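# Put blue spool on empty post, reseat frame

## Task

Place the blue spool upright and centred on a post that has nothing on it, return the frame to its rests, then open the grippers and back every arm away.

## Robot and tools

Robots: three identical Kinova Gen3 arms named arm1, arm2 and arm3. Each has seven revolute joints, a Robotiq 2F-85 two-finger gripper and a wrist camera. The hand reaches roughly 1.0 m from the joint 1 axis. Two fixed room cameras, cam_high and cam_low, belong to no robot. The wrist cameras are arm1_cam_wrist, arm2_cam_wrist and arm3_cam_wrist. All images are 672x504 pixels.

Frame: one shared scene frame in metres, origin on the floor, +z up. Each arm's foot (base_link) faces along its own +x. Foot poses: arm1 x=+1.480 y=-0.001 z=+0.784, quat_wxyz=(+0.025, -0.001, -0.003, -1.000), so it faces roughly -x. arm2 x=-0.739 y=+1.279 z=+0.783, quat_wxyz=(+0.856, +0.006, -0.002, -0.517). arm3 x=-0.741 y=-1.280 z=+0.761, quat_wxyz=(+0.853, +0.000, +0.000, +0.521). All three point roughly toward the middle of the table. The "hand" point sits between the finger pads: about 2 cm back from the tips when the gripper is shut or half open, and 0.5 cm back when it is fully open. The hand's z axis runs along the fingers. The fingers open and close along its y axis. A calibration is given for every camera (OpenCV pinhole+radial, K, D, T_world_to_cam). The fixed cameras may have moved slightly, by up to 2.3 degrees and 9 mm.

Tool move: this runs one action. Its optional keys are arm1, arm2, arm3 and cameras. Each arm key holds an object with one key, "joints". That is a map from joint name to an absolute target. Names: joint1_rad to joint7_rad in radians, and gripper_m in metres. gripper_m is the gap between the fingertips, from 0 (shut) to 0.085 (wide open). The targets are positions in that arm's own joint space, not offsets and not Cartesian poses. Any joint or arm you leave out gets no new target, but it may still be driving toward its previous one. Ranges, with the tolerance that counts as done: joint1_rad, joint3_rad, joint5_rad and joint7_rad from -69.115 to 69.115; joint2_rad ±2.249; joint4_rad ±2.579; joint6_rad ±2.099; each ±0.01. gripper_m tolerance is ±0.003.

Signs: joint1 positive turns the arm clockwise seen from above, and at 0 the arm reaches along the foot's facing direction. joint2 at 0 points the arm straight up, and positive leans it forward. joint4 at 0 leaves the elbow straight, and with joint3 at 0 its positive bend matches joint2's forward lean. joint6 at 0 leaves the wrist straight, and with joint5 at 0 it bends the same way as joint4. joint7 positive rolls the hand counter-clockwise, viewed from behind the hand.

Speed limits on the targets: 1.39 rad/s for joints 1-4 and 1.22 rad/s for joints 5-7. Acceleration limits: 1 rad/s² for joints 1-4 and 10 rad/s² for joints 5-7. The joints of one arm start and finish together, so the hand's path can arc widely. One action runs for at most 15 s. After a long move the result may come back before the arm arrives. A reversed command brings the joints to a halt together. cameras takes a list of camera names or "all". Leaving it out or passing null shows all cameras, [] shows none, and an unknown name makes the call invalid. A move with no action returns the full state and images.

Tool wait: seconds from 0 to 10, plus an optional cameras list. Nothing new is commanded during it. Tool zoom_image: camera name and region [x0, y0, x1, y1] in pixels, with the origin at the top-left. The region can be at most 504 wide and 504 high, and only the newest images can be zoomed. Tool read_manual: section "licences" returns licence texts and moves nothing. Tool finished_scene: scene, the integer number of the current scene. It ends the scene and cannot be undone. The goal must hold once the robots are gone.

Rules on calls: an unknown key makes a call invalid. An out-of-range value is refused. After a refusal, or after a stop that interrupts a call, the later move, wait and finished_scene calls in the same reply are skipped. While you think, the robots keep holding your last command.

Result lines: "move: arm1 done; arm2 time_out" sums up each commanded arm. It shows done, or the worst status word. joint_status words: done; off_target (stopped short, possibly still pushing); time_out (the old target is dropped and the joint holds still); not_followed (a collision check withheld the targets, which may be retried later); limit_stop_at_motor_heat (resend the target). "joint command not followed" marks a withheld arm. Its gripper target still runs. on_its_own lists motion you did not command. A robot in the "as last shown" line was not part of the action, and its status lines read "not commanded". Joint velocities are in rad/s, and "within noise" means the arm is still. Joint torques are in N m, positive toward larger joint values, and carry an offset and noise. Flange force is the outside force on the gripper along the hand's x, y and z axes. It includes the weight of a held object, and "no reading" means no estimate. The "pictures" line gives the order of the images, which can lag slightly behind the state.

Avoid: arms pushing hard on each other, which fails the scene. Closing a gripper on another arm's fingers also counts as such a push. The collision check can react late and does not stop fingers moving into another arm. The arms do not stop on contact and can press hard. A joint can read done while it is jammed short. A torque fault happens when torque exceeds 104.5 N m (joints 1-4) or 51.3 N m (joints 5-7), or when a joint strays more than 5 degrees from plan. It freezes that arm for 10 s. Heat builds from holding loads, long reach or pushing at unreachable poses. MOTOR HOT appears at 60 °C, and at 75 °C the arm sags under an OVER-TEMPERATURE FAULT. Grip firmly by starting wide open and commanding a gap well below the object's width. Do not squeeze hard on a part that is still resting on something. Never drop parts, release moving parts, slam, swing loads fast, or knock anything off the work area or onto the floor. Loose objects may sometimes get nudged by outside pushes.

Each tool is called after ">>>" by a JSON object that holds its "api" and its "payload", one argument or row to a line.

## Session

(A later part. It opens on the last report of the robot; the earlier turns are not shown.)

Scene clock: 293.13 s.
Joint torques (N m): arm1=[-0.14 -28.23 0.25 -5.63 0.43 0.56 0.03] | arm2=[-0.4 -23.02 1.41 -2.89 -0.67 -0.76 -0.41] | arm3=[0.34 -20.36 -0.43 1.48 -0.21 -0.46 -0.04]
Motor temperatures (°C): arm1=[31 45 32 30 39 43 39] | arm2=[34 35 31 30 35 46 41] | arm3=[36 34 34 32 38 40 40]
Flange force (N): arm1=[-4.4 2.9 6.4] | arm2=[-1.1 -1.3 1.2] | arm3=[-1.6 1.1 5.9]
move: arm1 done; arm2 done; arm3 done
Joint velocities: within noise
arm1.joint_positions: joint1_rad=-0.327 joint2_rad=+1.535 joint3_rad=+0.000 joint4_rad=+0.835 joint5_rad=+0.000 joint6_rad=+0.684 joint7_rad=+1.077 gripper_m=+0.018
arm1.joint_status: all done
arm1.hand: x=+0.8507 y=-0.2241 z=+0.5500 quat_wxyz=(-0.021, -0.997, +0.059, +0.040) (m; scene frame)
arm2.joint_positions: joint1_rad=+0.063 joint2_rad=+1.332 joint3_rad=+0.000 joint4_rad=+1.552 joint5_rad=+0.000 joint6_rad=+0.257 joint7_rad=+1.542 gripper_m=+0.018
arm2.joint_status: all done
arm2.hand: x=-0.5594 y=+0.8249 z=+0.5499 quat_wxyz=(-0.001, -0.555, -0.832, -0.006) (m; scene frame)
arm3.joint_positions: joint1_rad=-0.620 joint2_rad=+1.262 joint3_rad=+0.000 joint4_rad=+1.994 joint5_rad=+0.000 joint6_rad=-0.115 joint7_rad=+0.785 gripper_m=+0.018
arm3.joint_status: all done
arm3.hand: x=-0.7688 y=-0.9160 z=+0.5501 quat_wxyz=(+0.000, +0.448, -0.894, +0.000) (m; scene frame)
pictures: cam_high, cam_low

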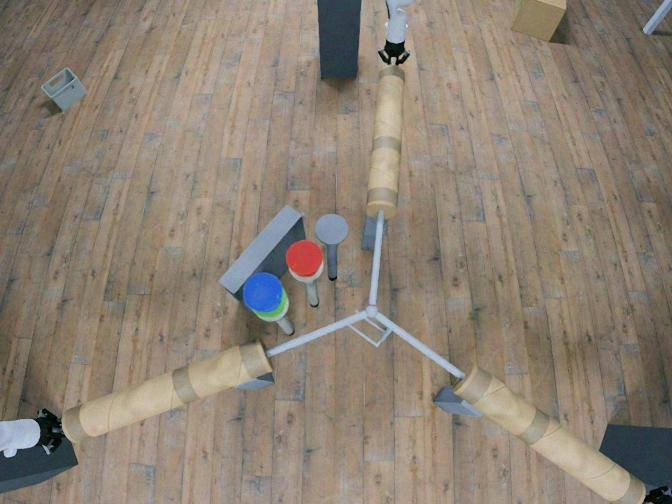

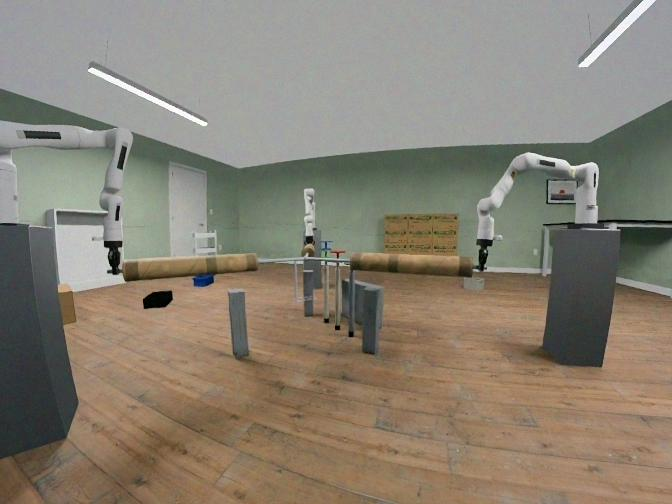

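>>> {"api": "move", "payload": {
  "arm1": {"joints":{"joint1_rad":-0.3276,"joint2_rad":1.4053,"joint4_rad":0.9399,"joint6_rad":0.7091,"joint7_rad":1.0763}},
  "arm2": {"joints":{"joint1_rad":0.0611,"joint2_rad":1.1951,"joint4_rad":1.6323,"joint6_rad":0.3142,"joint7_rad":1.5409}},
  "arm3": {"joints":{"joint1_rad":-0.6199,"joint2_rad":1.1029,"joint4_rad":2.0727,"joint6_rad":-0.0340,"joint7_rad":0.7845}},
  "cameras": []
}}

>>> {"api": "move", "payload": {
  "arm1": {"joints":{"joint1_rad":-0.3282,"joint2_rad":1.2882,"joint4_rad":1.0050,"joint6_rad":0.7612,"joint7_rad":1.0757}},
  "arm2": {"joints":{"joint1_rad":0.0597,"joint2_rad":1.0606,"joint4_rad":1.6856,"joint6_rad":0.3955,"joint7_rad":1.5395}},
  "arm3": {"joints":{"joint1_rad":-0.6199,"joint2_rad":0.9378,"joint4_rad":2.1223,"joint6_rad":0.0815,"joint7_rad":0.7845}},
  "cameras": []
}}

>>> {"api": "move", "payload": {
  "arm1": {"joints":{"joint1_rad":-0.3288,"joint2_rad":1.1826,"joint4_rad":1.0363,"joint6_rad":0.8354,"joint7_rad":1.0751}},
  "arm2": {"joints":{"joint1_rad":0.0582,"joint2_rad":0.9305,"joint4_rad":1.7117,"joint6_rad":0.4994,"joint7_rad":1.5380}},
  "arm3": {"joints":{"joint1_rad":-0.6199,"joint2_rad":0.7712,"joint4_rad":2.1407,"joint6_rad":0.2297,"joint7_rad":0.7845}},
  "cameras": []
}}

>>> {"api": "move", "payload": {
  "arm1": {"joints":{"joint1_rad":-0.3294,"joint2_rad":1.0890,"joint4_rad":1.0361,"joint6_rad":0.9292,"joint7_rad":1.0745}},
  "arm2": {"joints":{"joint1_rad":0.0567,"joint2_rad":0.8081,"joint4_rad":1.7104,"joint6_rad":0.6231,"joint7_rad":1.5365}},
  "arm3": {"joints":{"joint1_rad":-0.6199,"joint2_rad":0.6108,"joint4_rad":2.1270,"joint6_rad":0.4038,"joint7_rad":0.7845}},
  "cameras": []
}}

>>> {"api": "move", "payload": {
  "arm1": {"joints":{"joint1_rad":-0.3299,"joint2_rad":1.0215,"joint4_rad":1.0115,"joint6_rad":1.0213,"joint7_rad":1.0740}},
  "arm2": {"joints":{"joint1_rad":0.0555,"joint2_rad":0.7146,"joint4_rad":1.6883,"joint6_rad":0.7387,"joint7_rad":1.5353}},
  "arm3": {"joints":{"joint1_rad":-0.6199,"joint2_rad":0.4882,"joint4_rad":2.0915,"joint6_rad":0.5619,"joint7_rad":0.7845}},
  "cameras": []
}}

>>> {"api": "move", "payload": {
  "arm1": {"joints":{"joint1_rad":-0.3304,"joint2_rad":0.9701,"joint4_rad":0.9695,"joint6_rad":1.1147,"joint7_rad":1.0735}},
  "arm2": {"joints":{"joint1_rad":0.0544,"joint2_rad":0.6389,"joint4_rad":1.6523,"joint6_rad":0.8504,"joint7_rad":1.5342}},
  "arm3": {"joints":{"joint1_rad":-0.6199,"joint2_rad":0.3903,"joint4_rad":2.0419,"joint6_rad":0.7094,"joint7_rad":0.7845}},
  "cameras": ["cam_high","cam_low"]
}}

Scene clock: 311.33 s.
Joint torques (N m): arm1=[-0.11 -28.66 0.32 -6.23 0.42 0.28 0.01] | arm2=[-0.48 -22.6 1.39 -3.53 -0.63 -0.81 -0.31] | arm3=[0.75 -19.94 0.07 0.55 -0.35 -0.5 -0.02]
Motor temperatures (°C): arm1=[31 45 32 30 39 42 39] | arm2=[34 35 31 30 35 46 41] | arm3=[36 34 34 32 38 40 40]
Flange force (N): arm1=[-3.7 2.6 6.0] | arm2=[-0.7 -1.3 0.7] | arm3=[-0.8 1.9 5.5]
move: arm1 done; arm2 done; arm3 done
Joint velocities: within noise
arm1.joint_positions: joint1_rad=-0.328 joint2_rad=+1.405 joint3_rad=+0.000 joint4_rad=+0.940 joint5_rad=+0.000 joint6_rad=+0.709 joint7_rad=+1.076 gripper_m=+0.018
arm1.joint_status: all done
arm1.hand: x=+0.8508 y=-0.2242 z=+0.6100 quat_wxyz=(-0.021, -0.997, +0.059, +0.040) (m; scene frame)
arm2.joint_positions: joint1_rad=+0.061 joint2_rad=+1.195 joint3_rad=+0.000 joint4_rad=+1.632 joint5_rad=+0.000 joint6_rad=+0.314 joint7_rad=+1.541 gripper_m=+0.018
arm2.joint_status: all done
arm2.hand: x=-0.5594 y=+0.8250 z=+0.6100 quat_wxyz=(-0.001, -0.555, -0.832, -0.006) (m; scene frame)
arm3.joint_positions: joint1_rad=-0.620 joint2_rad=+1.103 joint3_rad=+0.000 joint4_rad=+2.073 joint5_rad=+0.000 joint6_rad=-0.034 joint7_rad=+0.785 gripper_m=+0.018
arm3.joint_status: all done
arm3.hand: x=-0.7688 y=-0.9159 z=+0.6101 quat_wxyz=(+0.000, +0.448, -0.894, +0.000) (m; scene frame)
pictures: none
No camera images: "cameras" was empty.

Scene clock: 312.47 s.
Joint torques (N m): arm1=[-0.07 -28.59 0.28 -6.59 0.38 0.28 0.04] | arm2=[-0.55 -22.01 1.29 -4.16 -0.65 -0.79 -0.32] | arm3=[0.65 -19.02 0 -0.53 -0.33 -0.41 -0.06]
Motor temperatures (°C): arm1=[31 45 32 30 39 42 39] | arm2=[34 35 31 30 35 46 41] | arm3=[36 34 34 32 38 40 40]
Flange force (N): arm1=[-3.8 2.7 5.7] | arm2=[-0.8 -1.5 0.5] | arm3=[-0.9 1.9 4.8]
move: arm1 done; arm2 done; arm3 done
Joint velocities: within noise
arm1.joint_positions: joint1_rad=-0.328 joint2_rad=+1.288 joint3_rad=+0.000 joint4_rad=+1.005 joint5_rad=+0.000 joint6_rad=+0.761 joint7_rad=+1.076 gripper_m=+0.018
arm1.joint_status: all done
arm1.hand: x=+0.8509 y=-0.2244 z=+0.6699 quat_wxyz=(-0.021, -0.997, +0.059, +0.040) (m; scene frame)
arm2.joint_positions: joint1_rad=+0.060 joint2_rad=+1.061 joint3_rad=+0.000 joint4_rad=+1.686 joint5_rad=+0.000 joint6_rad=+0.396 joint7_rad=+1.540 gripper_m=+0.018
arm2.joint_status: all done
arm2.hand: x=-0.5594 y=+0.8250 z=+0.6699 quat_wxyz=(-0.001, -0.555, -0.832, -0.006) (m; scene frame)
arm3.joint_positions: joint1_rad=-0.620 joint2_rad=+0.938 joint3_rad=+0.000 joint4_rad=+2.122 joint5_rad=+0.000 joint6_rad=+0.081 joint7_rad=+0.785 gripper_m=+0.018
arm3.joint_status: all done
arm3.hand: x=-0.7689 y=-0.9159 z=+0.6701 quat_wxyz=(+0.000, +0.448, -0.894, +0.000) (m; scene frame)
pictures: none
No camera images: "cameras" was empty.

Scene clock: 313.63 s.
Joint torques (N m): arm1=[-0.05 -28.47 0.29 -7.17 0.43 0.26 0.05] | arm2=[-0.56 -21.14 1.19 -5.05 -0.59 -0.75 -0.32] | arm3=[0.59 -18.15 -0.07 -2.15 -0.39 -0.4 -0.03]
Motor temperatures (°C): arm1=[31 45 32 30 39 42 39] | arm2=[34 35 31 30 35 46 41] | arm3=[36 34 34 32 38 40 40]
Flange force (N): arm1=[-3.5 2.6 5.4] | arm2=[-0.2 -1.4 0.0] | arm3=[-0.6 1.7 4.5]
move: arm1 done; arm2 done; arm3 done
Joint velocities: within noise
arm1.joint_positions: joint1_rad=-0.329 joint2_rad=+1.183 joint3_rad=+0.000 joint4_rad=+1.036 joint5_rad=+0.000 joint6_rad=+0.835 joint7_rad=+1.075 gripper_m=+0.018
arm1.joint_status: all done
arm1.hand: x=+0.8509 y=-0.2245 z=+0.7300 quat_wxyz=(-0.021, -0.997, +0.059, +0.040) (m; scene frame)
arm2.joint_positions: joint1_rad=+0.058 joint2_rad=+0.931 joint3_rad=+0.000 joint4_rad=+1.712 joint5_rad=+0.000 joint6_rad=+0.499 joint7_rad=+1.538 gripper_m=+0.018
arm2.joint_status: all done
arm2.hand: x=-0.5594 y=+0.8250 z=+0.7300 quat_wxyz=(-0.001, -0.555, -0.832, -0.006) (m; scene frame)
arm3.joint_positions: joint1_rad=-0.620 joint2_rad=+0.771 joint3_rad=+0.000 joint4_rad=+2.141 joint5_rad=+0.000 joint6_rad=+0.230 joint7_rad=+0.785 gripper_m=+0.018
arm3.joint_status: all done
arm3.hand: x=-0.7689 y=-0.9158 z=+0.7302 quat_wxyz=(+0.000, +0.448, -0.894, +0.000) (m; scene frame)
pictures: none
No camera images: "cameras" was empty.

Scene clock: 314.77 s.
Joint torques (N m): arm1=[0.27 -27.88 0.4 -7.12 0.51 0.67 0.05] | arm2=[-0.76 -20.52 0.99 -6.14 -0.64 -0.75 -0.27] | arm3=[0.12 -16.81 -0.73 -3.57 -0.6 -0.2 -0.06]
Motor temperatures (°C): arm1=[31 45 32 30 39 42 39] | arm2=[34 35 31 30 35 46 41] | arm3=[36 34 34 32 38 40 40]
Flange force (N): arm1=[-4.6 3.7 5.2] | arm2=[0.3 -1.6 0.1] | arm3=[-1.5 1.0 3.7]
move: arm1 done; arm2 done; arm3 done
Joint velocities: within noise
arm1.joint_positions: joint1_rad=-0.329 joint2_rad=+1.089 joint3_rad=+0.000 joint4_rad=+1.036 joint5_rad=+0.000 joint6_rad=+0.929 joint7_rad=+1.075 gripper_m=+0.018
arm1.joint_status: all done
arm1.hand: x=+0.8510 y=-0.2246 z=+0.7900 quat_wxyz=(-0.021, -0.997, +0.059, +0.040) (m; scene frame)
arm2.joint_positions: joint1_rad=+0.057 joint2_rad=+0.808 joint3_rad=+0.000 joint4_rad=+1.710 joint5_rad=+0.000 joint6_rad=+0.623 joint7_rad=+1.536 gripper_m=+0.018
arm2.joint_status: all done
arm2.hand: x=-0.5594 y=+0.8251 z=+0.7900 quat_wxyz=(-0.001, -0.555, -0.832, -0.006) (m; scene frame)
arm3.joint_positions: joint1_rad=-0.620 joint2_rad=+0.611 joint3_rad=+0.000 joint4_rad=+2.127 joint5_rad=+0.000 joint6_rad=+0.404 joint7_rad=+0.785 gripper_m=+0.018
arm3.joint_status: all done
arm3.hand: x=-0.7690 y=-0.9158 z=+0.7902 quat_wxyz=(+0.000, +0.448, -0.894, +0.000) (m; scene frame)
pictures: none
No camera images: "cameras" was empty.

Scene clock: 315.80 s.
Joint torques (N m): arm1=[0.28 -27.44 0.39 -7.09 0.49 1.09 0.03] | arm2=[-0.6 -19.8 1.1 -7.14 -0.51 -0.78 -0.31] | arm3=[-0.35 -16.04 -1.14 -4.96 -0.92 -0.15 0.03]
Motor temperatures (°C): arm1=[31 45 32 30 39 42 39] | arm2=[34 35 31 30 35 46 41] | arm3=[36 34 34 32 38 40 40]
Flange force (N): arm1=[-5.7 4.2 5.1] | arm2=[1.2 -1.3 -0.1] | arm3=[-2.4 0.3 3.8]
move: arm1 done; arm2 done; arm3 done
Joint velocities: within noise
arm1.joint_positions: joint1_rad=-0.330 joint2_rad=+1.022 joint3_rad=+0.000 joint4_rad=+1.011 joint5_rad=+0.000 joint6_rad=+1.021 joint7_rad=+1.074 gripper_m=+0.018
arm1.joint_status: all done
arm1.hand: x=+0.8511 y=-0.2247 z=+0.8400 quat_wxyz=(-0.021, -0.997, +0.059, +0.040) (m; scene frame)
arm2.joint_positions: joint1_rad=+0.056 joint2_rad=+0.715 joint3_rad=+0.000 joint4_rad=+1.688 joint5_rad=+0.000 joint6_rad=+0.739 joint7_rad=+1.535 gripper_m=+0.018
arm2.joint_status: all done
arm2.hand: x=-0.5594 y=+0.8251 z=+0.8400 quat_wxyz=(-0.001, -0.555, -0.832, -0.006) (m; scene frame)
arm3.joint_positions: joint1_rad=-0.620 joint2_rad=+0.488 joint3_rad=+0.000 joint4_rad=+2.091 joint5_rad=+0.000 joint6_rad=+0.562 joint7_rad=+0.784 gripper_m=+0.018
arm3.joint_status: all done
arm3.hand: x=-0.7690 y=-0.9158 z=+0.8401 quat_wxyz=(+0.000, +0.448, -0.894, +0.000) (m; scene frame)
pictures: none
No camera images: "cameras" was empty.

Scene clock: 316.77 s.
Joint torques (N m): arm1=[0.19 -27.36 0.28 -7.22 0.47 1.34 -0.03] | arm2=[-0.55 -19.24 1.15 -7.83 -0.46 -0.78 -0.33] | arm3=[-0.62 -15.3 -1.36 -6.21 -1.14 -0.22 0.01]
Motor temperatures (°C): arm1=[31 45 32 30 39 42 39] | arm2=[34 35 31 30 35 46 41] | arm3=[36 34 34 32 38 40 40]
Flange force (N): arm1=[-7.1 4.6 5.0] | arm2=[1.3 -1.1 0.0] | arm3=[-2.9 -0.4 3.3]
move: arm1 done; arm2 done; arm3 done
Joint velocities: within noise
arm1.joint_positions: joint1_rad=-0.330 joint2_rad=+0.970 joint3_rad=+0.000 joint4_rad=+0.970 joint5_rad=+0.000 joint6_rad=+1.115 joint7_rad=+1.073 gripper_m=+0.018
arm1.joint_status: all done
arm1.hand: x=+0.8512 y=-0.2248 z=+0.8850 quat_wxyz=(-0.021, -0.997, +0.059, +0.040) (m; scene frame)
arm2.joint_positions: joint1_rad=+0.054 joint2_rad=+0.639 joint3_rad=+0.000 joint4_rad=+1.652 joint5_rad=+0.000 joint6_rad=+0.850 joint7_rad=+1.534 gripper_m=+0.018
arm2.joint_status: all done
arm2.hand: x=-0.5594 y=+0.8251 z=+0.8850 quat_wxyz=(-0.001, -0.555, -0.832, -0.006) (m; scene frame)
arm3.joint_positions: joint1_rad=-0.620 joint2_rad=+0.390 joint3_rad=+0.000 joint4_rad=+2.042 joint5_rad=+0.000 joint6_rad=+0.709 joint7_rad=+0.785 gripper_m=+0.018
arm3.joint_status: all done
arm3.hand: x=-0.7690 y=-0.9158 z=+0.8851 quat_wxyz=(+0.000, +0.448, -0.894, +0.000) (m; scene frame)
pictures: cam_high, cam_low

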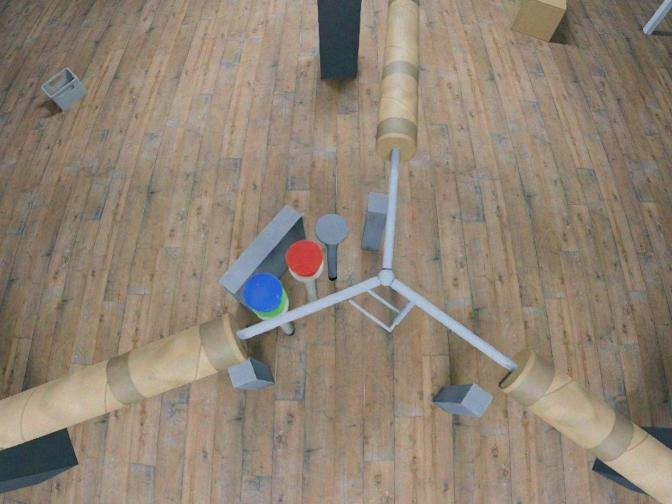

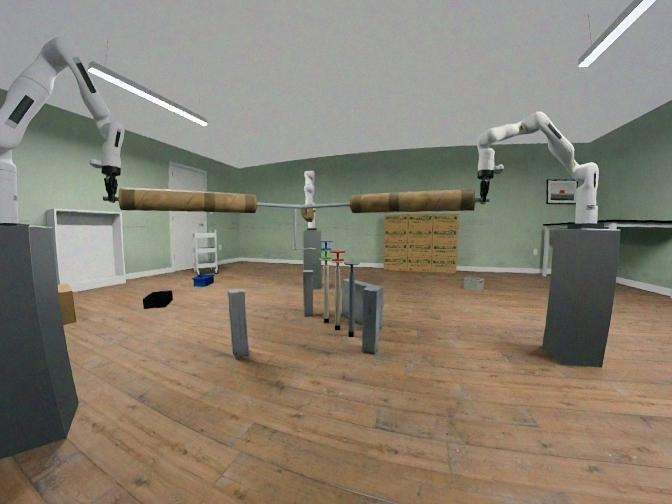

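>>> {"api": "move", "payload": {
  "arm1": {"joints":{"joint1_rad":-0.2613,"joint2_rad":0.9855,"joint4_rad":0.9357,"joint6_rad":1.1331,"joint7_rad":1.1426}},
  "arm2": {"joints":{"joint1_rad":0.0546,"joint2_rad":0.5588,"joint4_rad":1.8179,"joint6_rad":0.7649,"joint7_rad":1.5344}},
  "arm3": {"joints":{"joint1_rad":-0.6519,"joint2_rad":0.4670,"joint4_rad":1.9020,"joint6_rad":0.7726,"joint7_rad":0.7523}},
  "cameras": []
}}

>>> {"api": "move", "payload": {
  "arm1": {"joints":{"joint1_rad":-0.1935,"joint2_rad":1.0106,"joint4_rad":0.8808,"joint6_rad":1.1629,"joint7_rad":1.2104}},
  "arm2": {"joints":{"joint1_rad":0.0548,"joint2_rad":0.4823,"joint4_rad":1.9732,"joint6_rad":0.6861,"joint7_rad":1.5346}},
  "arm3": {"joints":{"joint1_rad":-0.6775,"joint2_rad":0.5460,"joint4_rad":1.7521,"joint6_rad":0.8435,"joint7_rad":0.7267}},
  "cameras": []
}}

>>> {"api": "move", "payload": {
  "arm1": {"joints":{"joint1_rad":-0.1278,"joint2_rad":1.0463,"joint4_rad":0.8022,"joint6_rad":1.2057,"joint7_rad":1.2761}},
  "arm2": {"joints":{"joint1_rad":0.0549,"joint2_rad":0.4083,"joint4_rad":2.1200,"joint6_rad":0.6134,"joint7_rad":1.5347}},
  "arm3": {"joints":{"joint1_rad":-0.6984,"joint2_rad":0.6285,"joint4_rad":1.5903,"joint6_rad":0.9228,"joint7_rad":0.7058}},
  "cameras": []
}}

>>> {"api": "move", "payload": {
  "arm1": {"joints":{"joint1_rad":-0.0642,"joint2_rad":1.0960,"joint4_rad":0.6924,"joint6_rad":1.2659,"joint7_rad":1.3397}},
  "arm2": {"joints":{"joint1_rad":0.0552,"joint2_rad":0.3350,"joint4_rad":2.2607,"joint6_rad":0.5459,"joint7_rad":1.5350}},
  "arm3": {"joints":{"joint1_rad":-0.7159,"joint2_rad":0.7171,"joint4_rad":1.4121,"joint6_rad":1.0124,"joint7_rad":0.6883}},
  "cameras": ["cam_high","cam_low","arm2_cam_wrist","arm3_cam_wrist"]
}}

Scene clock: 378.73 s.
Joint torques (N m): arm1=[0.66 -27.96 0.81 -8.29 0.84 0.59 -0.02] | arm2=[-0.65 -17.3 1.11 -7.88 -0.45 -1.13 -0.33] | arm3=[-0.05 -17.57 -0.52 -7.42 -0.74 -0.49 0.07]
Motor temperatures (°C): arm1=[31 46 32 30 39 42 39] | arm2=[34 36 31 30 35 46 41] | arm3=[36 34 34 32 37 40 40]
Flange force (N): arm1=[-4.9 3.7 4.6] | arm2=[2.7 -1.4 -0.6] | arm3=[-0.6 0.0 3.8]
move: arm1 done; arm2 done; arm3 done
Joint velocities: within noise
arm1.joint_positions: joint1_rad=-0.261 joint2_rad=+0.985 joint3_rad=+0.000 joint4_rad=+0.936 joint5_rad=+0.000 joint6_rad=+1.133 joint7_rad=+1.143 gripper_m=+0.018
arm1.joint_status: all done
arm1.hand: x=+0.8317 y=-0.1824 z=+0.8849 quat_wxyz=(-0.018, -0.997, +0.059, +0.041) (m; scene frame)
arm2.joint_positions: joint1_rad=+0.055 joint2_rad=+0.559 joint3_rad=+0.000 joint4_rad=+1.818 joint5_rad=+0.000 joint6_rad=+0.765 joint7_rad=+1.534 gripper_m=+0.018
arm2.joint_status: all done
arm2.hand: x=-0.5787 y=+0.8672 z=+0.8848 quat_wxyz=(-0.002, -0.555, -0.832, -0.006) (m; scene frame)
arm3.joint_positions: joint1_rad=-0.652 joint2_rad=+0.467 joint3_rad=+0.000 joint4_rad=+1.902 joint5_rad=+0.000 joint6_rad=+0.773 joint7_rad=+0.752 gripper_m=+0.018
arm3.joint_status: all done
arm3.hand: x=-0.7885 y=-0.8735 z=+0.8851 quat_wxyz=(+0.000, +0.448, -0.894, +0.000) (m; scene frame)
pictures: none
No camera images: "cameras" was empty.

Scene clock: 379.87 s.
Joint torques (N m): arm1=[0.95 -28.62 1.11 -8.93 1.07 0.18 -0.06] | arm2=[-0.88 -14.97 0.75 -6.62 -0.66 -0.82 -0.29] | arm3=[0.31 -19.4 -0.25 -7.51 -0.55 -0.14 0.1]
Motor temperatures (°C): arm1=[31 46 32 30 39 42 39] | arm2=[34 36 31 30 35 46 41] | arm3=[36 34 34 32 37 40 40]
Flange force (N): arm1=[-4.2 3.4 4.5] | arm2=[1.4 -2.1 -1.4] | arm3=[-0.4 1.0 4.1]
move: arm1 done; arm2 done; arm3 done
Joint velocities: within noise
arm1.joint_positions: joint1_rad=-0.193 joint2_rad=+1.011 joint3_rad=+0.000 joint4_rad=+0.881 joint5_rad=+0.000 joint6_rad=+1.163 joint7_rad=+1.210 gripper_m=+0.018
arm1.joint_status: all done
arm1.hand: x=+0.8123 y=-0.1402 z=+0.8847 quat_wxyz=(-0.016, -0.997, +0.059, +0.042) (m; scene frame)
arm2.joint_positions: joint1_rad=+0.055 joint2_rad=+0.482 joint3_rad=+0.000 joint4_rad=+1.973 joint5_rad=+0.000 joint6_rad=+0.686 joint7_rad=+1.535 gripper_m=+0.018
arm2.joint_status: all done
arm2.hand: x=-0.5981 y=+0.9094 z=+0.8845 quat_wxyz=(-0.002, -0.555, -0.832, -0.006) (m; scene frame)
arm3.joint_positions: joint1_rad=-0.678 joint2_rad=+0.546 joint3_rad=+0.000 joint4_rad=+1.752 joint5_rad=+0.000 joint6_rad=+0.844 joint7_rad=+0.727 gripper_m=+0.018
arm3.joint_status: all done
arm3.hand: x=-0.8079 y=-0.8314 z=+0.8851 quat_wxyz=(+0.000, +0.448, -0.894, +0.000) (m; scene frame)
pictures: none
No camera images: "cameras" was empty.

Scene clock: 381.00 s.
Joint torques (N m): arm1=[0.62 -29.49 1.17 -9.85 1.22 -0.45 -0.05] | arm2=[-1.21 -12.66 0.3 -5.31 -0.82 -0.38 -0.29] | arm3=[0.86 -21.33 0.29 -7.31 -0.25 0.29 0.08]
Motor temperatures (°C): arm1=[31 46 32 30 39 42 39] | arm2=[34 36 31 30 35 46 41] | arm3=[36 34 34 32 37 40 40]
Flange force (N): arm1=[-3.0 2.2 4.2] | arm2=[0.3 -3.5 -2.1] | arm3=[-0.8 3.0 4.2]
move: arm1 done; arm2 done; arm3 done
Joint velocities: within noise
arm1.joint_positions: joint1_rad=-0.128 joint2_rad=+1.046 joint3_rad=+0.000 joint4_rad=+0.802 joint5_rad=+0.000 joint6_rad=+1.206 joint7_rad=+1.276 gripper_m=+0.018
arm1.joint_status: all done
arm1.hand: x=+0.7930 y=-0.0981 z=+0.8845 quat_wxyz=(-0.013, -0.997, +0.059, +0.043) (m; scene frame)
arm2.joint_positions: joint1_rad=+0.055 joint2_rad=+0.408 joint3_rad=+0.000 joint4_rad=+2.120 joint5_rad=+0.000 joint6_rad=+0.613 joint7_rad=+1.535 gripper_m=+0.018
arm2.joint_status: all done
arm2.hand: x=-0.6174 y=+0.9516 z=+0.8842 quat_wxyz=(-0.001, -0.555, -0.832, -0.006) (m; scene frame)
arm3.joint_positions: joint1_rad=-0.698 joint2_rad=+0.629 joint3_rad=+0.000 joint4_rad=+1.590 joint5_rad=+0.000 joint6_rad=+0.923 joint7_rad=+0.706 gripper_m=+0.018
arm3.joint_status: all done
arm3.hand: x=-0.8271 y=-0.7893 z=+0.8850 quat_wxyz=(+0.000, +0.448, -0.894, +0.000) (m; scene frame)
pictures: none
No camera images: "cameras" was empty.

Scene clock: 382.20 s.
Joint torques (N m): arm1=[0.35 -30.27 1.22 -10.15 1.31 -0.67 -0.05] | arm2=[-1.19 -10.42 0.21 -4.28 -0.96 -0.14 -0.3] | arm3=[1 -23.25 0.52 -7.41 -0.14 0.54 0.05]
Motor temperatures (°C): arm1=[31 46 32 30 39 42 39] | arm2=[34 36 31 30 35 46 41] | arm3=[36 34 34 32 37 40 40]
Flange force (N): arm1=[-4.0 1.7 3.9] | arm2=[-0.4 -4.0 -3.0] | arm3=[-1.6 4.0 4.1]
move: arm1 done; arm2 done; arm3 done
Joint velocities: within noise
arm1.joint_positions: joint1_rad=-0.064 joint2_rad=+1.096 joint3_rad=+0.000 joint4_rad=+0.692 joint5_rad=+0.000 joint6_rad=+1.266 joint7_rad=+1.340 gripper_m=+0.018
arm1.joint_status: all done
arm1.hand: x=+0.7736 y=-0.0560 z=+0.8842 quat_wxyz=(-0.010, -0.997, +0.059, +0.043) (m; scene frame)
arm2.joint_positions: joint1_rad=+0.055 joint2_rad=+0.335 joint3_rad=+0.000 joint4_rad=+2.261 joint5_rad=+0.000 joint6_rad=+0.546 joint7_rad=+1.535 gripper_m=+0.018
arm2.joint_status: all done
arm2.hand: x=-0.6369 y=+0.9939 z=+0.8840 quat_wxyz=(-0.001, -0.555, -0.832, -0.006) (m; scene frame)
arm3.joint_positions: joint1_rad=-0.716 joint2_rad=+0.717 joint3_rad=+0.000 joint4_rad=+1.412 joint5_rad=+0.000 joint6_rad=+1.012 joint7_rad=+0.688 gripper_m=+0.018
arm3.joint_status: all done
arm3.hand: x=-0.8465 y=-0.7471 z=+0.8850 quat_wxyz=(+0.000, +0.448, -0.894, +0.000) (m; scene frame)
pictures: arm2_cam_wrist, arm3_cam_wrist, cam_high, cam_low
camera_calibration:
arm2_cam_wrist: T_world_to_cam=[[0.904509, 0.425278, 0.0316565, 0.122868], [0.425611, -0.904896, -0.00429671, 1.22655], [0.0268185, 0.0173598, -0.99949, 1.03118], [0, 0, 0, 1]] pos_world=[-0.660821, 1.03974, 1.03203]
arm3_cam_wrist: T_world_to_cam=[[-0.799806, 0.599674, 0.0265032, -0.25791], [0.600133, 0.799763, 0.0148293, 1.14562], [-0.0123035, 0.027766, -0.999539, 1.04657], [0, 0, 0, 1]] pos_world=[-0.880926, -0.790622, 1.03594]

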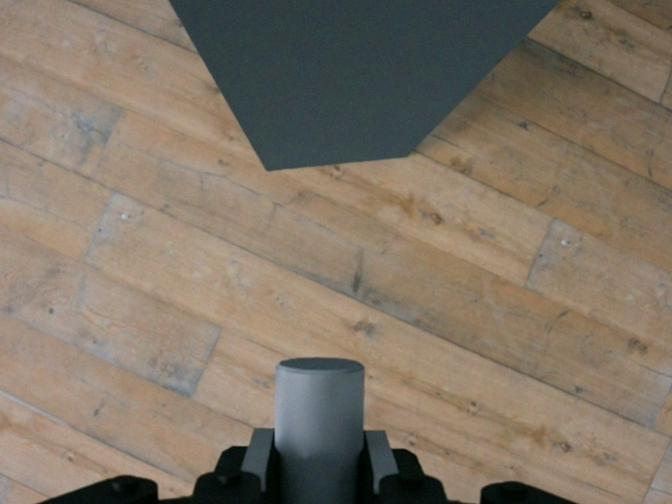

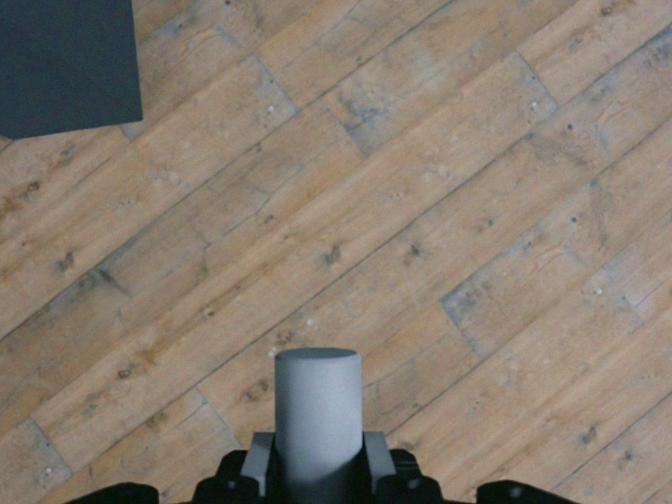

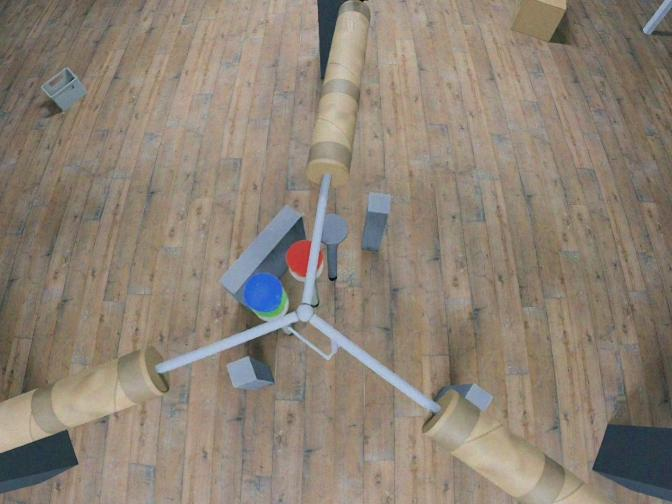

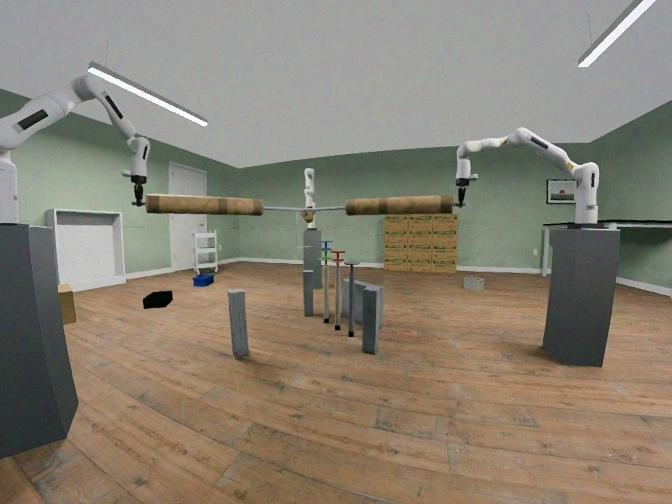

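>>> {"api": "zoom_image", "payload": {
  "camera": "cam_high",
  "region": [235, 230, 355, 370]
}}

>>> {"api": "zoom_image", "payload": {
  "camera": "cam_low",
  "region": [280, 195, 370, 275]
}}

Scaled by 3.600 from the camera's 672x504 image, which has a finer 960x720 frame.

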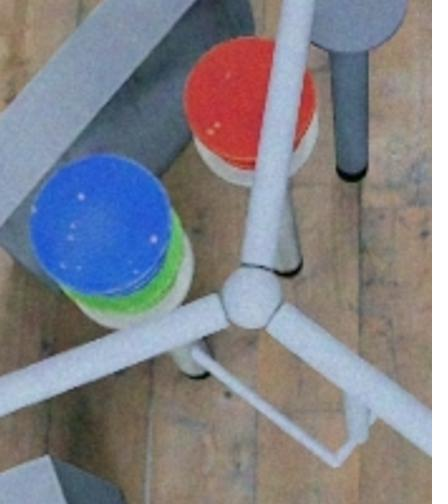

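Scaled by 5.600 from the camera's 672x504 image, which has a finer 960x720 frame.

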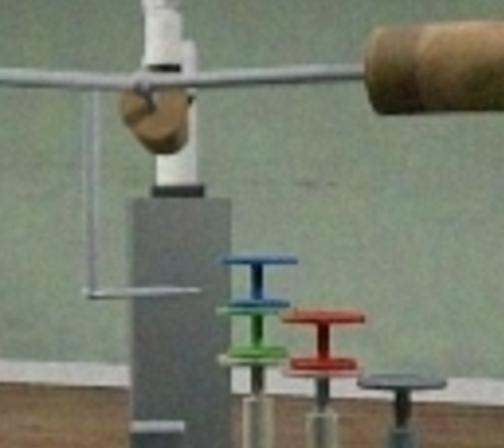

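>>> {"api": "move", "payload": {
  "arm1": {"joints":{"joint1_rad":-0.0027,"joint2_rad":0.9831,"joint4_rad":0.9410,"joint6_rad":1.1303,"joint7_rad":1.4012}},
  "arm2": {"joints":{"joint1_rad":-0.1255,"joint2_rad":0.2920,"joint4_rad":2.3405,"joint6_rad":0.5091,"joint7_rad":1.3543}},
  "arm3": {"joints":{"joint1_rad":-0.6406,"joint2_rad":0.8013,"joint4_rad":1.2387,"joint6_rad":1.1016,"joint7_rad":0.7636}},
  "cameras": ["cam_high","cam_low"]
}}

>>> {"api": "zoom_image", "payload": {
  "camera": "cam_high",
  "region": [235, 230, 355, 370]
}}

>>> {"api": "zoom_image", "payload": {
  "camera": "cam_low",
  "region": [280, 195, 370, 275]
}}

Scene clock: 403.07 s.
Joint torques (N m): arm1=[0.22 -28.85 1.1 -10.28 1.3 -0.9 -0.06] | arm2=[-0.79 -9.59 0.65 -5.17 -0.66 -0.8 -0.3] | arm3=[1.81 -25.43 1.08 -9.06 0.15 -0.13 0.09]
Motor temperatures (°C): arm1=[31 46 32 30 39 42 39] | arm2=[34 35 31 30 35 46 41] | arm3=[36 34 34 32 37 40 40]
Flange force (N): arm1=[-1.0 0.8 4.2] | arm2=[1.1 -3.1 -3.6] | arm3=[0.9 3.0 4.3]
move: arm1 done; arm2 done; arm3 done
Joint velocities: within noise
arm1.joint_positions: joint1_rad=-0.003 joint2_rad=+0.983 joint3_rad=+0.000 joint4_rad=+0.941 joint5_rad=+0.000 joint6_rad=+1.130 joint7_rad=+1.401 gripper_m=+0.018
arm1.joint_status: all done
arm1.hand: x=+0.8075 y=-0.0106 z=+0.8840 quat_wxyz=(-0.008, -0.997, +0.059, +0.044) (m; scene frame)
arm2.joint_positions: joint1_rad=-0.126 joint2_rad=+0.292 joint3_rad=+0.000 joint4_rad=+2.340 joint5_rad=+0.000 joint6_rad=+0.509 joint7_rad=+1.354 gripper_m=+0.018
arm2.joint_status: all done
arm2.hand: x=-0.6030 y=+1.0392 z=+0.8844 quat_wxyz=(-0.001, -0.555, -0.832, -0.006) (m; scene frame)
arm3.joint_positions: joint1_rad=-0.640 joint2_rad=+0.801 joint3_rad=+0.000 joint4_rad=+1.239 joint5_rad=+0.000 joint6_rad=+1.102 joint7_rad=+0.764 gripper_m=+0.018
arm3.joint_status: all done
arm3.hand: x=-0.8125 y=-0.7017 z=+0.8850 quat_wxyz=(+0.000, +0.448, -0.894, +0.000) (m; scene frame)
pictures: cam_high, cam_low

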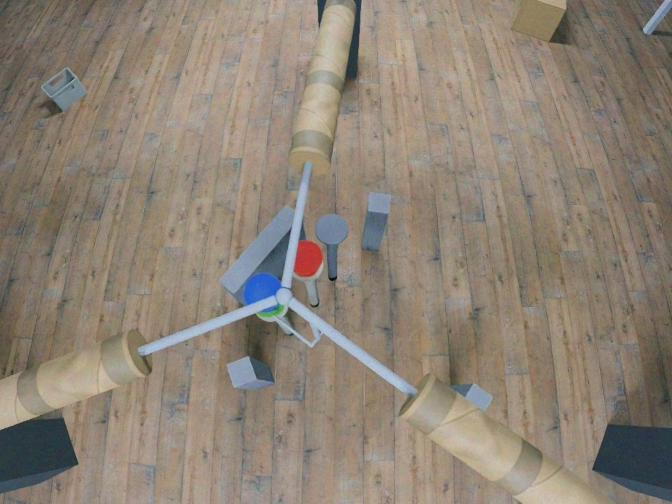

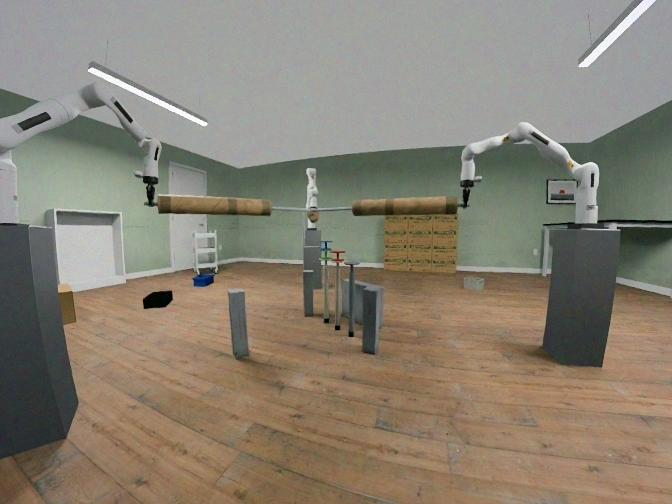

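Scaled by 3.600 from the camera's 672x504 image, which has a finer 960x720 frame.

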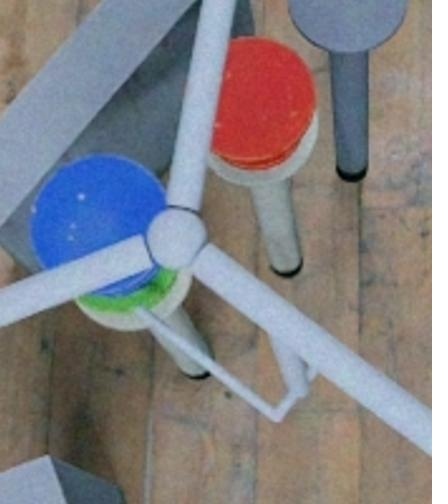

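Scaled by 5.600 from the camera's 672x504 image, which has a finer 960x720 frame.

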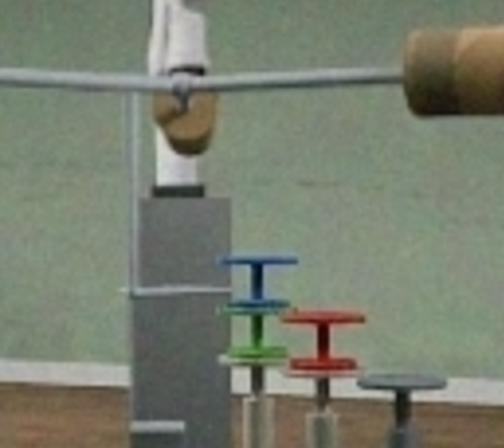

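>>> {"api": "move", "payload": {
  "arm1": {"joints":{"joint1_rad":0.0656,"joint2_rad":0.8987,"joint4_rad":1.1247,"joint6_rad":1.0309,"joint7_rad":1.4695}},
  "arm2": {"joints":{"joint1_rad":-0.3345,"joint2_rad":0.2643,"joint4_rad":2.3905,"joint6_rad":0.4868,"joint7_rad":1.1453}},
  "arm3": {"joints":{"joint1_rad":-0.5748,"joint2_rad":0.9027,"joint4_rad":1.0257,"joint6_rad":1.2132,"joint7_rad":0.8295}},
  "cameras": ["cam_high","cam_low"]
}}

>>> {"api": "zoom_image", "payload": {
  "camera": "cam_high",
  "region": [235, 230, 355, 370]
}}

>>> {"api": "zoom_image", "payload": {
  "camera": "cam_low",
  "region": [290, 195, 380, 275]
}}

Scene clock: 408.73 s.
Joint torques (N m): arm1=[0.79 -27.3 1.77 -9.49 1.7 -0.71 -0.05] | arm2=[-0.21 -8.98 1.26 -6.07 -0.39 -1.36 -0.33] | arm3=[1.21 -27.65 0.67 -10.2 -0.11 -0.65 0.12]
Motor temperatures (°C): arm1=[31 46 32 30 39 42 39] | arm2=[34 35 31 30 35 46 41] | arm3=[36 34 34 32 37 40 40]
Flange force (N): arm1=[-2.0 1.7 4.2] | arm2=[3.2 -2.3 -4.4] | arm3=[0.8 1.5 4.2]
move: arm1 done; arm2 done; arm3 done
Joint velocities: within noise
arm1.joint_positions: joint1_rad=+0.066 joint2_rad=+0.899 joint3_rad=+0.000 joint4_rad=+1.125 joint5_rad=+0.000 joint6_rad=+1.031 joint7_rad=+1.470 gripper_m=+0.018
arm1.joint_status: all done
arm1.hand: x=+0.8416 y=+0.0349 z=+0.8836 quat_wxyz=(-0.005, -0.997, +0.059, +0.044) (m; scene frame)
arm2.joint_positions: joint1_rad=-0.334 joint2_rad=+0.264 joint3_rad=+0.000 joint4_rad=+2.391 joint5_rad=+0.000 joint6_rad=+0.487 joint7_rad=+1.145 gripper_m=+0.018
arm2.joint_status: all done
arm2.hand: x=-0.5690 y=+1.0847 z=+0.8850 quat_wxyz=(-0.001, -0.555, -0.832, -0.006) (m; scene frame)
arm3.joint_positions: joint1_rad=-0.575 joint2_rad=+0.903 joint3_rad=+0.000 joint4_rad=+1.026 joint5_rad=+0.000 joint6_rad=+1.213 joint7_rad=+0.830 gripper_m=+0.018
arm3.joint_status: all done
arm3.hand: x=-0.7787 y=-0.6563 z=+0.8851 quat_wxyz=(+0.000, +0.448, -0.894, +0.000) (m; scene frame)
pictures: cam_high, cam_low

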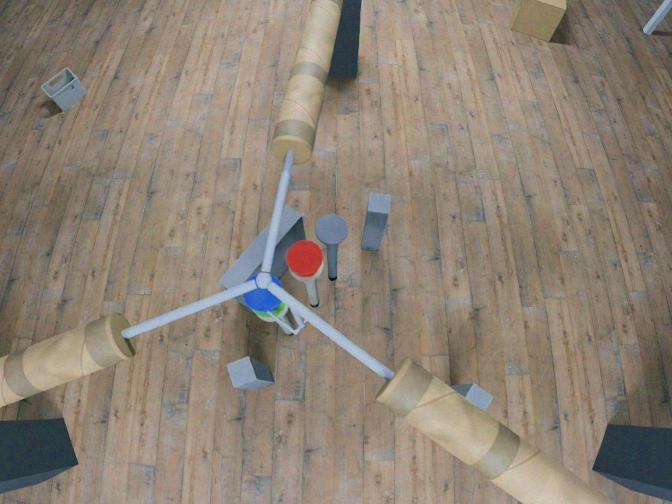

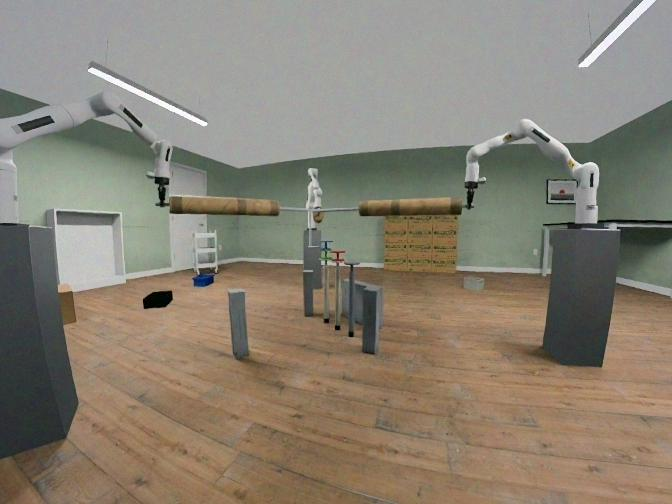

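Scaled by 3.600 from the camera's 672x504 image, which has a finer 960x720 frame.

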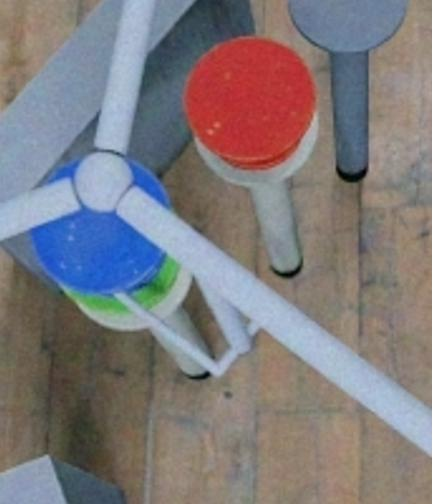

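Scaled by 5.600 from the camera's 672x504 image, which has a finer 960x720 frame.

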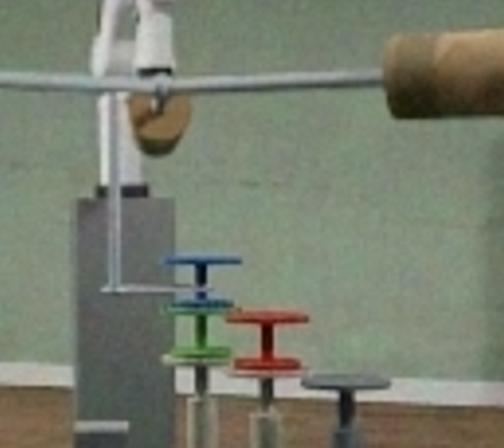

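>>> {"api": "move", "payload": {
  "arm1": {"joints":{"joint1_rad":0.1411,"joint2_rad":0.8322,"joint4_rad":1.2682,"joint6_rad":0.9540,"joint7_rad":1.5450}},
  "arm2": {"joints":{"joint1_rad":-0.5578,"joint2_rad":0.2555,"joint4_rad":2.4063,"joint6_rad":0.4798,"joint7_rad":0.9220}},
  "arm3": {"joints":{"joint1_rad":-0.5174,"joint2_rad":1.0334,"joint4_rad":0.7451,"joint6_rad":1.3631,"joint7_rad":0.8868}},
  "cameras": ["cam_high","cam_low"]
}}

>>> {"api": "zoom_image", "payload": {
  "camera": "cam_high",
  "region": [235, 230, 355, 370]
}}

>>> {"api": "zoom_image", "payload": {
  "camera": "cam_low",
  "region": [290, 195, 380, 275]
}}

Scene clock: 416.07 s.
Joint torques (N m): arm1=[0.66 -26.22 1.76 -9.61 1.74 -1.02 -0.04] | arm2=[0.74 -9 2.45 -6.95 0.35 -1.84 -0.25] | arm3=[1.64 -30.41 0.92 -12.24 0.1 -1.86 0.09]
Motor temperatures (°C): arm1=[31 46 32 30 39 42 39] | arm2=[34 35 31 30 35 46 41] | arm3=[36 34 34 32 37 40 40]
Flange force (N): arm1=[-0.8 1.3 4.3] | arm2=[6.4 -0.6 -4.6] | arm3=[4.5 -0.8 4.5]
move: arm1 done; arm2 done; arm3 done
Joint velocities: within noise
arm1.joint_positions: joint1_rad=+0.141 joint2_rad=+0.832 joint3_rad=+0.000 joint4_rad=+1.268 joint5_rad=+0.000 joint6_rad=+0.954 joint7_rad=+1.545 gripper_m=+0.018
arm1.joint_status: all done
arm1.hand: x=+0.8756 y=+0.0803 z=+0.8833 quat_wxyz=(-0.001, -0.997, +0.059, +0.044) (m; scene frame)
arm2.joint_positions: joint1_rad=-0.558 joint2_rad=+0.255 joint3_rad=+0.000 joint4_rad=+2.406 joint5_rad=+0.000 joint6_rad=+0.480 joint7_rad=+0.922 gripper_m=+0.018
arm2.joint_status: all done
arm2.hand: x=-0.5351 y=+1.1301 z=+0.8856 quat_wxyz=(-0.001, -0.555, -0.832, -0.006) (m; scene frame)
arm3.joint_positions: joint1_rad=-0.518 joint2_rad=+1.033 joint3_rad=+0.000 joint4_rad=+0.745 joint5_rad=+0.000 joint6_rad=+1.363 joint7_rad=+0.887 gripper_m=+0.018
arm3.joint_status: all done
arm3.hand: x=-0.7448 y=-0.6109 z=+0.8850 quat_wxyz=(+0.000, +0.448, -0.894, +0.000) (m; scene frame)
pictures: cam_high, cam_low

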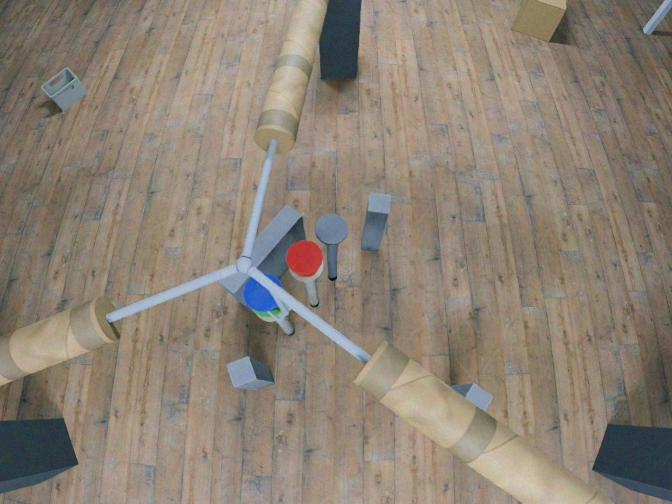

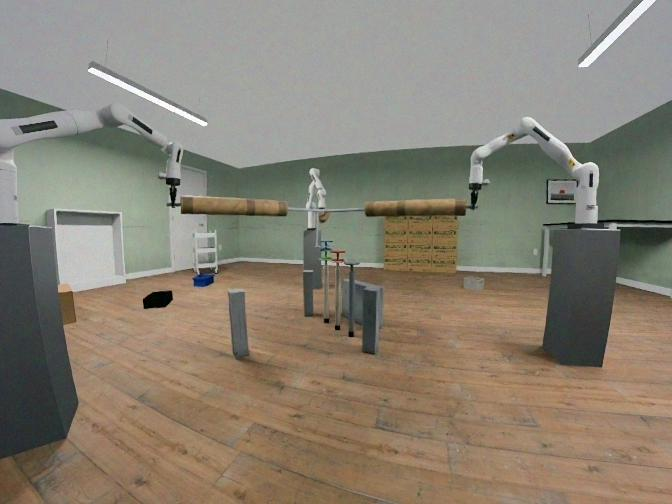

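Scaled by 3.600 from the camera's 672x504 image, which has a finer 960x720 frame.

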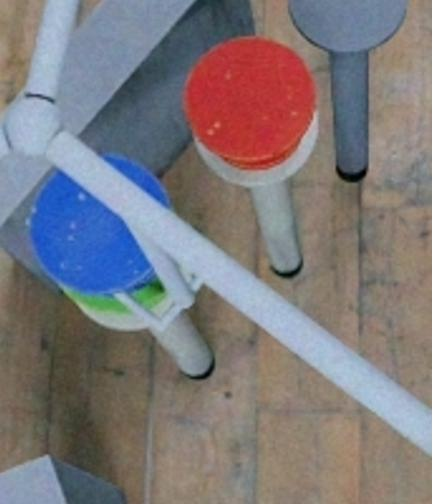

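Scaled by 5.600 from the camera's 672x504 image, which has a finer 960x720 frame.

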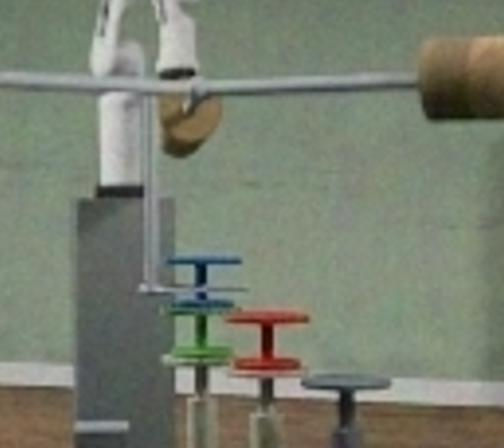

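>>> {"api": "move", "payload": {
  "arm1": {"joints":{"joint1_rad":0.1408,"joint2_rad":0.8032,"joint4_rad":1.2390,"joint6_rad":1.0121,"joint7_rad":1.5447}},
  "arm2": {"joints":{"joint1_rad":-0.5590,"joint2_rad":0.1842,"joint4_rad":2.3653,"joint6_rad":0.5921,"joint7_rad":0.9208}},
  "arm3": {"joints":{"joint1_rad":-0.5174,"joint2_rad":1.0196,"joint4_rad":0.6942,"joint6_rad":1.4278,"joint7_rad":0.8868}},
  "cameras": []
}}

>>> {"api": "move", "payload": {
  "arm1": {"joints":{"joint1_rad":0.1407,"joint2_rad":0.7931,"joint4_rad":1.2288,"joint6_rad":1.0324,"joint7_rad":1.5446}},
  "arm2": {"joints":{"joint1_rad":-0.5595,"joint2_rad":0.1593,"joint4_rad":2.3510,"joint6_rad":0.6312,"joint7_rad":0.9203}},
  "arm3": {"joints":{"joint1_rad":-0.5174,"joint2_rad":1.0148,"joint4_rad":0.6765,"joint6_rad":1.4503,"joint7_rad":0.8868}},
  "cameras": []
}}

>>> {"api": "move", "payload": {
  "arm1": {"joints":{"joint1_rad":0.1406,"joint2_rad":0.7801,"joint4_rad":1.2156,"joint6_rad":1.0586,"joint7_rad":1.5445}},
  "arm2": {"joints":{"joint1_rad":-0.5600,"joint2_rad":0.1273,"joint4_rad":2.3325,"joint6_rad":0.6817,"joint7_rad":0.9198}},
  "arm3": {"joints":{"joint1_rad":-0.5174,"joint2_rad":1.0086,"joint4_rad":0.6536,"joint6_rad":1.4794,"joint7_rad":0.8868}},
  "cameras": ["cam_low"]
}}

>>> {"api": "zoom_image", "payload": {
  "camera": "cam_low",
  "region": [290, 195, 380, 275]
}}

Scene clock: 451.47 s.
Joint torques (N m): arm1=[2.29 -27.5 3.21 -13.88 2.61 -3.99 0.02] | arm2=[2.62 -10.04 4.48 -14.45 2.05 -5.56 -0.31] | arm3=[3.94 -31.36 2.62 -15.57 1.4 -4.74 0.17]
Motor temperatures (°C): arm1=[31 46 32 30 39 42 39] | arm2=[34 34 31 30 35 46 41] | arm3=[36 35 34 33 37 40 40]
Flange force (N): arm1=[7.3 4.2 2.9] | arm2=[21.7 -0.9 -5.0] | arm3=[14.6 -3.9 4.4]
move: arm1 done; arm2 done; arm3 done
Joint velocities: within noise
arm1.joint_positions: joint1_rad=+0.141 joint2_rad=+0.803 joint3_rad=+0.000 joint4_rad=+1.239 joint5_rad=+0.000 joint6_rad=+1.012 joint7_rad=+1.545 gripper_m=+0.018
arm1.joint_status: all done
arm1.hand: x=+0.8750 y=+0.0801 z=+0.9082 quat_wxyz=(-0.001, -0.997, +0.059, +0.044) (m; scene frame)
arm2.joint_positions: joint1_rad=-0.559 joint2_rad=+0.184 joint3_rad=+0.000 joint4_rad=+2.365 joint5_rad=+0.000 joint6_rad=+0.592 joint7_rad=+0.921 gripper_m=+0.018
arm2.joint_status: all done
arm2.hand: x=-0.5343 y=+1.1296 z=+0.9101 quat_wxyz=(-0.001, -0.555, -0.832, -0.006) (m; scene frame)
arm3.joint_positions: joint1_rad=-0.517 joint2_rad=+1.020 joint3_rad=+0.000 joint4_rad=+0.694 joint5_rad=+0.000 joint6_rad=+1.428 joint7_rad=+0.887 gripper_m=+0.018
arm3.joint_status: all done
arm3.hand: x=-0.7447 y=-0.6103 z=+0.9100 quat_wxyz=(+0.000, +0.448, -0.894, +0.000) (m; scene frame)
pictures: none
No camera images: "cameras" was empty.

Scene clock: 452.13 s.
Joint torques (N m): arm1=[2.16 -27.19 2.97 -13.04 2.54 -3.26 0.01] | arm2=[2.37 -9.66 4.15 -13.51 1.96 -4.86 -0.32] | arm3=[3.33 -31.22 2.09 -14.97 1.03 -4.22 0.14]
Motor temperatures (°C): arm1=[31 46 32 30 39 42 39] | arm2=[34 34 31 30 35 46 41] | arm3=[36 35 34 33 37 40 40]
Flange force (N): arm1=[5.4 3.9 3.5] | arm2=[19.3 -0.3 -3.8] | arm3=[12.2 -3.4 4.6]
move: arm1 done; arm2 done; arm3 done
Joint velocities: within noise
arm1.joint_positions: joint1_rad=+0.141 joint2_rad=+0.793 joint3_rad=+0.000 joint4_rad=+1.229 joint5_rad=+0.000 joint6_rad=+1.032 joint7_rad=+1.545 gripper_m=+0.018
arm1.joint_status: all done
arm1.hand: x=+0.8752 y=+0.0802 z=+0.9170 quat_wxyz=(-0.001, -0.997, +0.059, +0.044) (m; scene frame)
arm2.joint_positions: joint1_rad=-0.559 joint2_rad=+0.159 joint3_rad=+0.000 joint4_rad=+2.351 joint5_rad=+0.000 joint6_rad=+0.631 joint7_rad=+0.920 gripper_m=+0.018
arm2.joint_status: all done
arm2.hand: x=-0.5345 y=+1.1297 z=+0.9190 quat_wxyz=(-0.001, -0.555, -0.832, -0.006) (m; scene frame)
arm3.joint_positions: joint1_rad=-0.517 joint2_rad=+1.015 joint3_rad=+0.000 joint4_rad=+0.676 joint5_rad=+0.000 joint6_rad=+1.450 joint7_rad=+0.887 gripper_m=+0.018
arm3.joint_status: all done
arm3.hand: x=-0.7447 y=-0.6104 z=+0.9187 quat_wxyz=(+0.000, +0.448, -0.894, +0.000) (m; scene frame)
pictures: none
No camera images: "cameras" was empty.

Scene clock: 452.83 s.
Joint torques (N m): arm1=[0.59 -26.16 1.51 -10.42 1.75 -1.25 -0.06] | arm2=[1.45 -7.96 2.96 -9.26 1.17 -2.23 -0.34] | arm3=[2.25 -30.48 1.37 -13.24 0.57 -2.72 0.15]
Motor temperatures (°C): arm1=[31 46 32 30 39 42 39] | arm2=[34 34 31 30 35 46 41] | arm3=[36 35 34 33 37 40 40]
Flange force (N): arm1=[-0.5 1.1 4.2] | arm2=[10.7 0.9 -3.4] | arm3=[7.3 -1.7 4.5]
move: arm1 done; arm2 done; arm3 done
Joint velocities: within noise
arm1.joint_positions: joint1_rad=+0.141 joint2_rad=+0.780 joint3_rad=+0.000 joint4_rad=+1.216 joint5_rad=+0.000 joint6_rad=+1.059 joint7_rad=+1.544 gripper_m=+0.018
arm1.joint_status: all done
arm1.hand: x=+0.8755 y=+0.0801 z=+0.9283 quat_wxyz=(-0.001, -0.997, +0.059, +0.044) (m; scene frame)
arm2.joint_positions: joint1_rad=-0.560 joint2_rad=+0.127 joint3_rad=+0.000 joint4_rad=+2.332 joint5_rad=+0.000 joint6_rad=+0.682 joint7_rad=+0.920 gripper_m=+0.018
arm2.joint_status: all done
arm2.hand: x=-0.5351 y=+1.1301 z=+0.9306 quat_wxyz=(-0.001, -0.555, -0.832, -0.006) (m; scene frame)
arm3.joint_positions: joint1_rad=-0.517 joint2_rad=+1.009 joint3_rad=+0.000 joint4_rad=+0.654 joint5_rad=+0.000 joint6_rad=+1.479 joint7_rad=+0.887 gripper_m=+0.018
arm3.joint_status: all done
arm3.hand: x=-0.7447 y=-0.6109 z=+0.9300 quat_wxyz=(+0.000, +0.448, -0.894, +0.000) (m; scene frame)
pictures: cam_low

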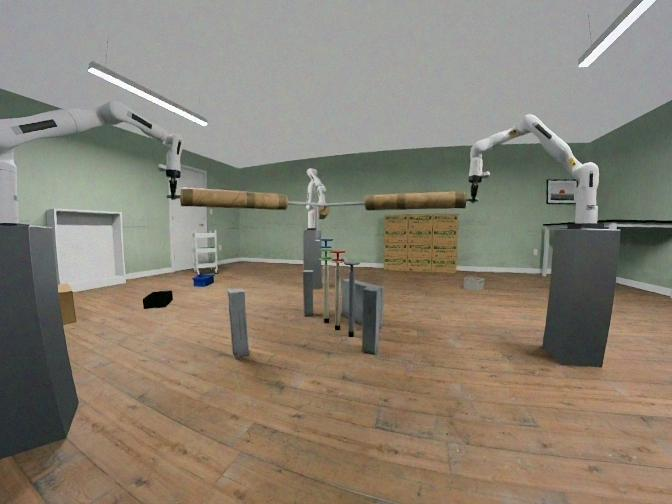

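Scaled by 5.600 from the camera's 672x504 image, which has a finer 960x720 frame.

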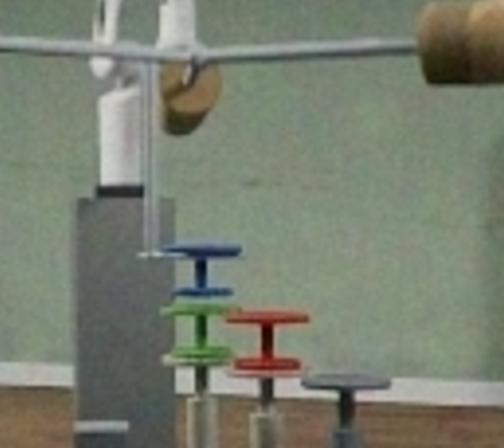

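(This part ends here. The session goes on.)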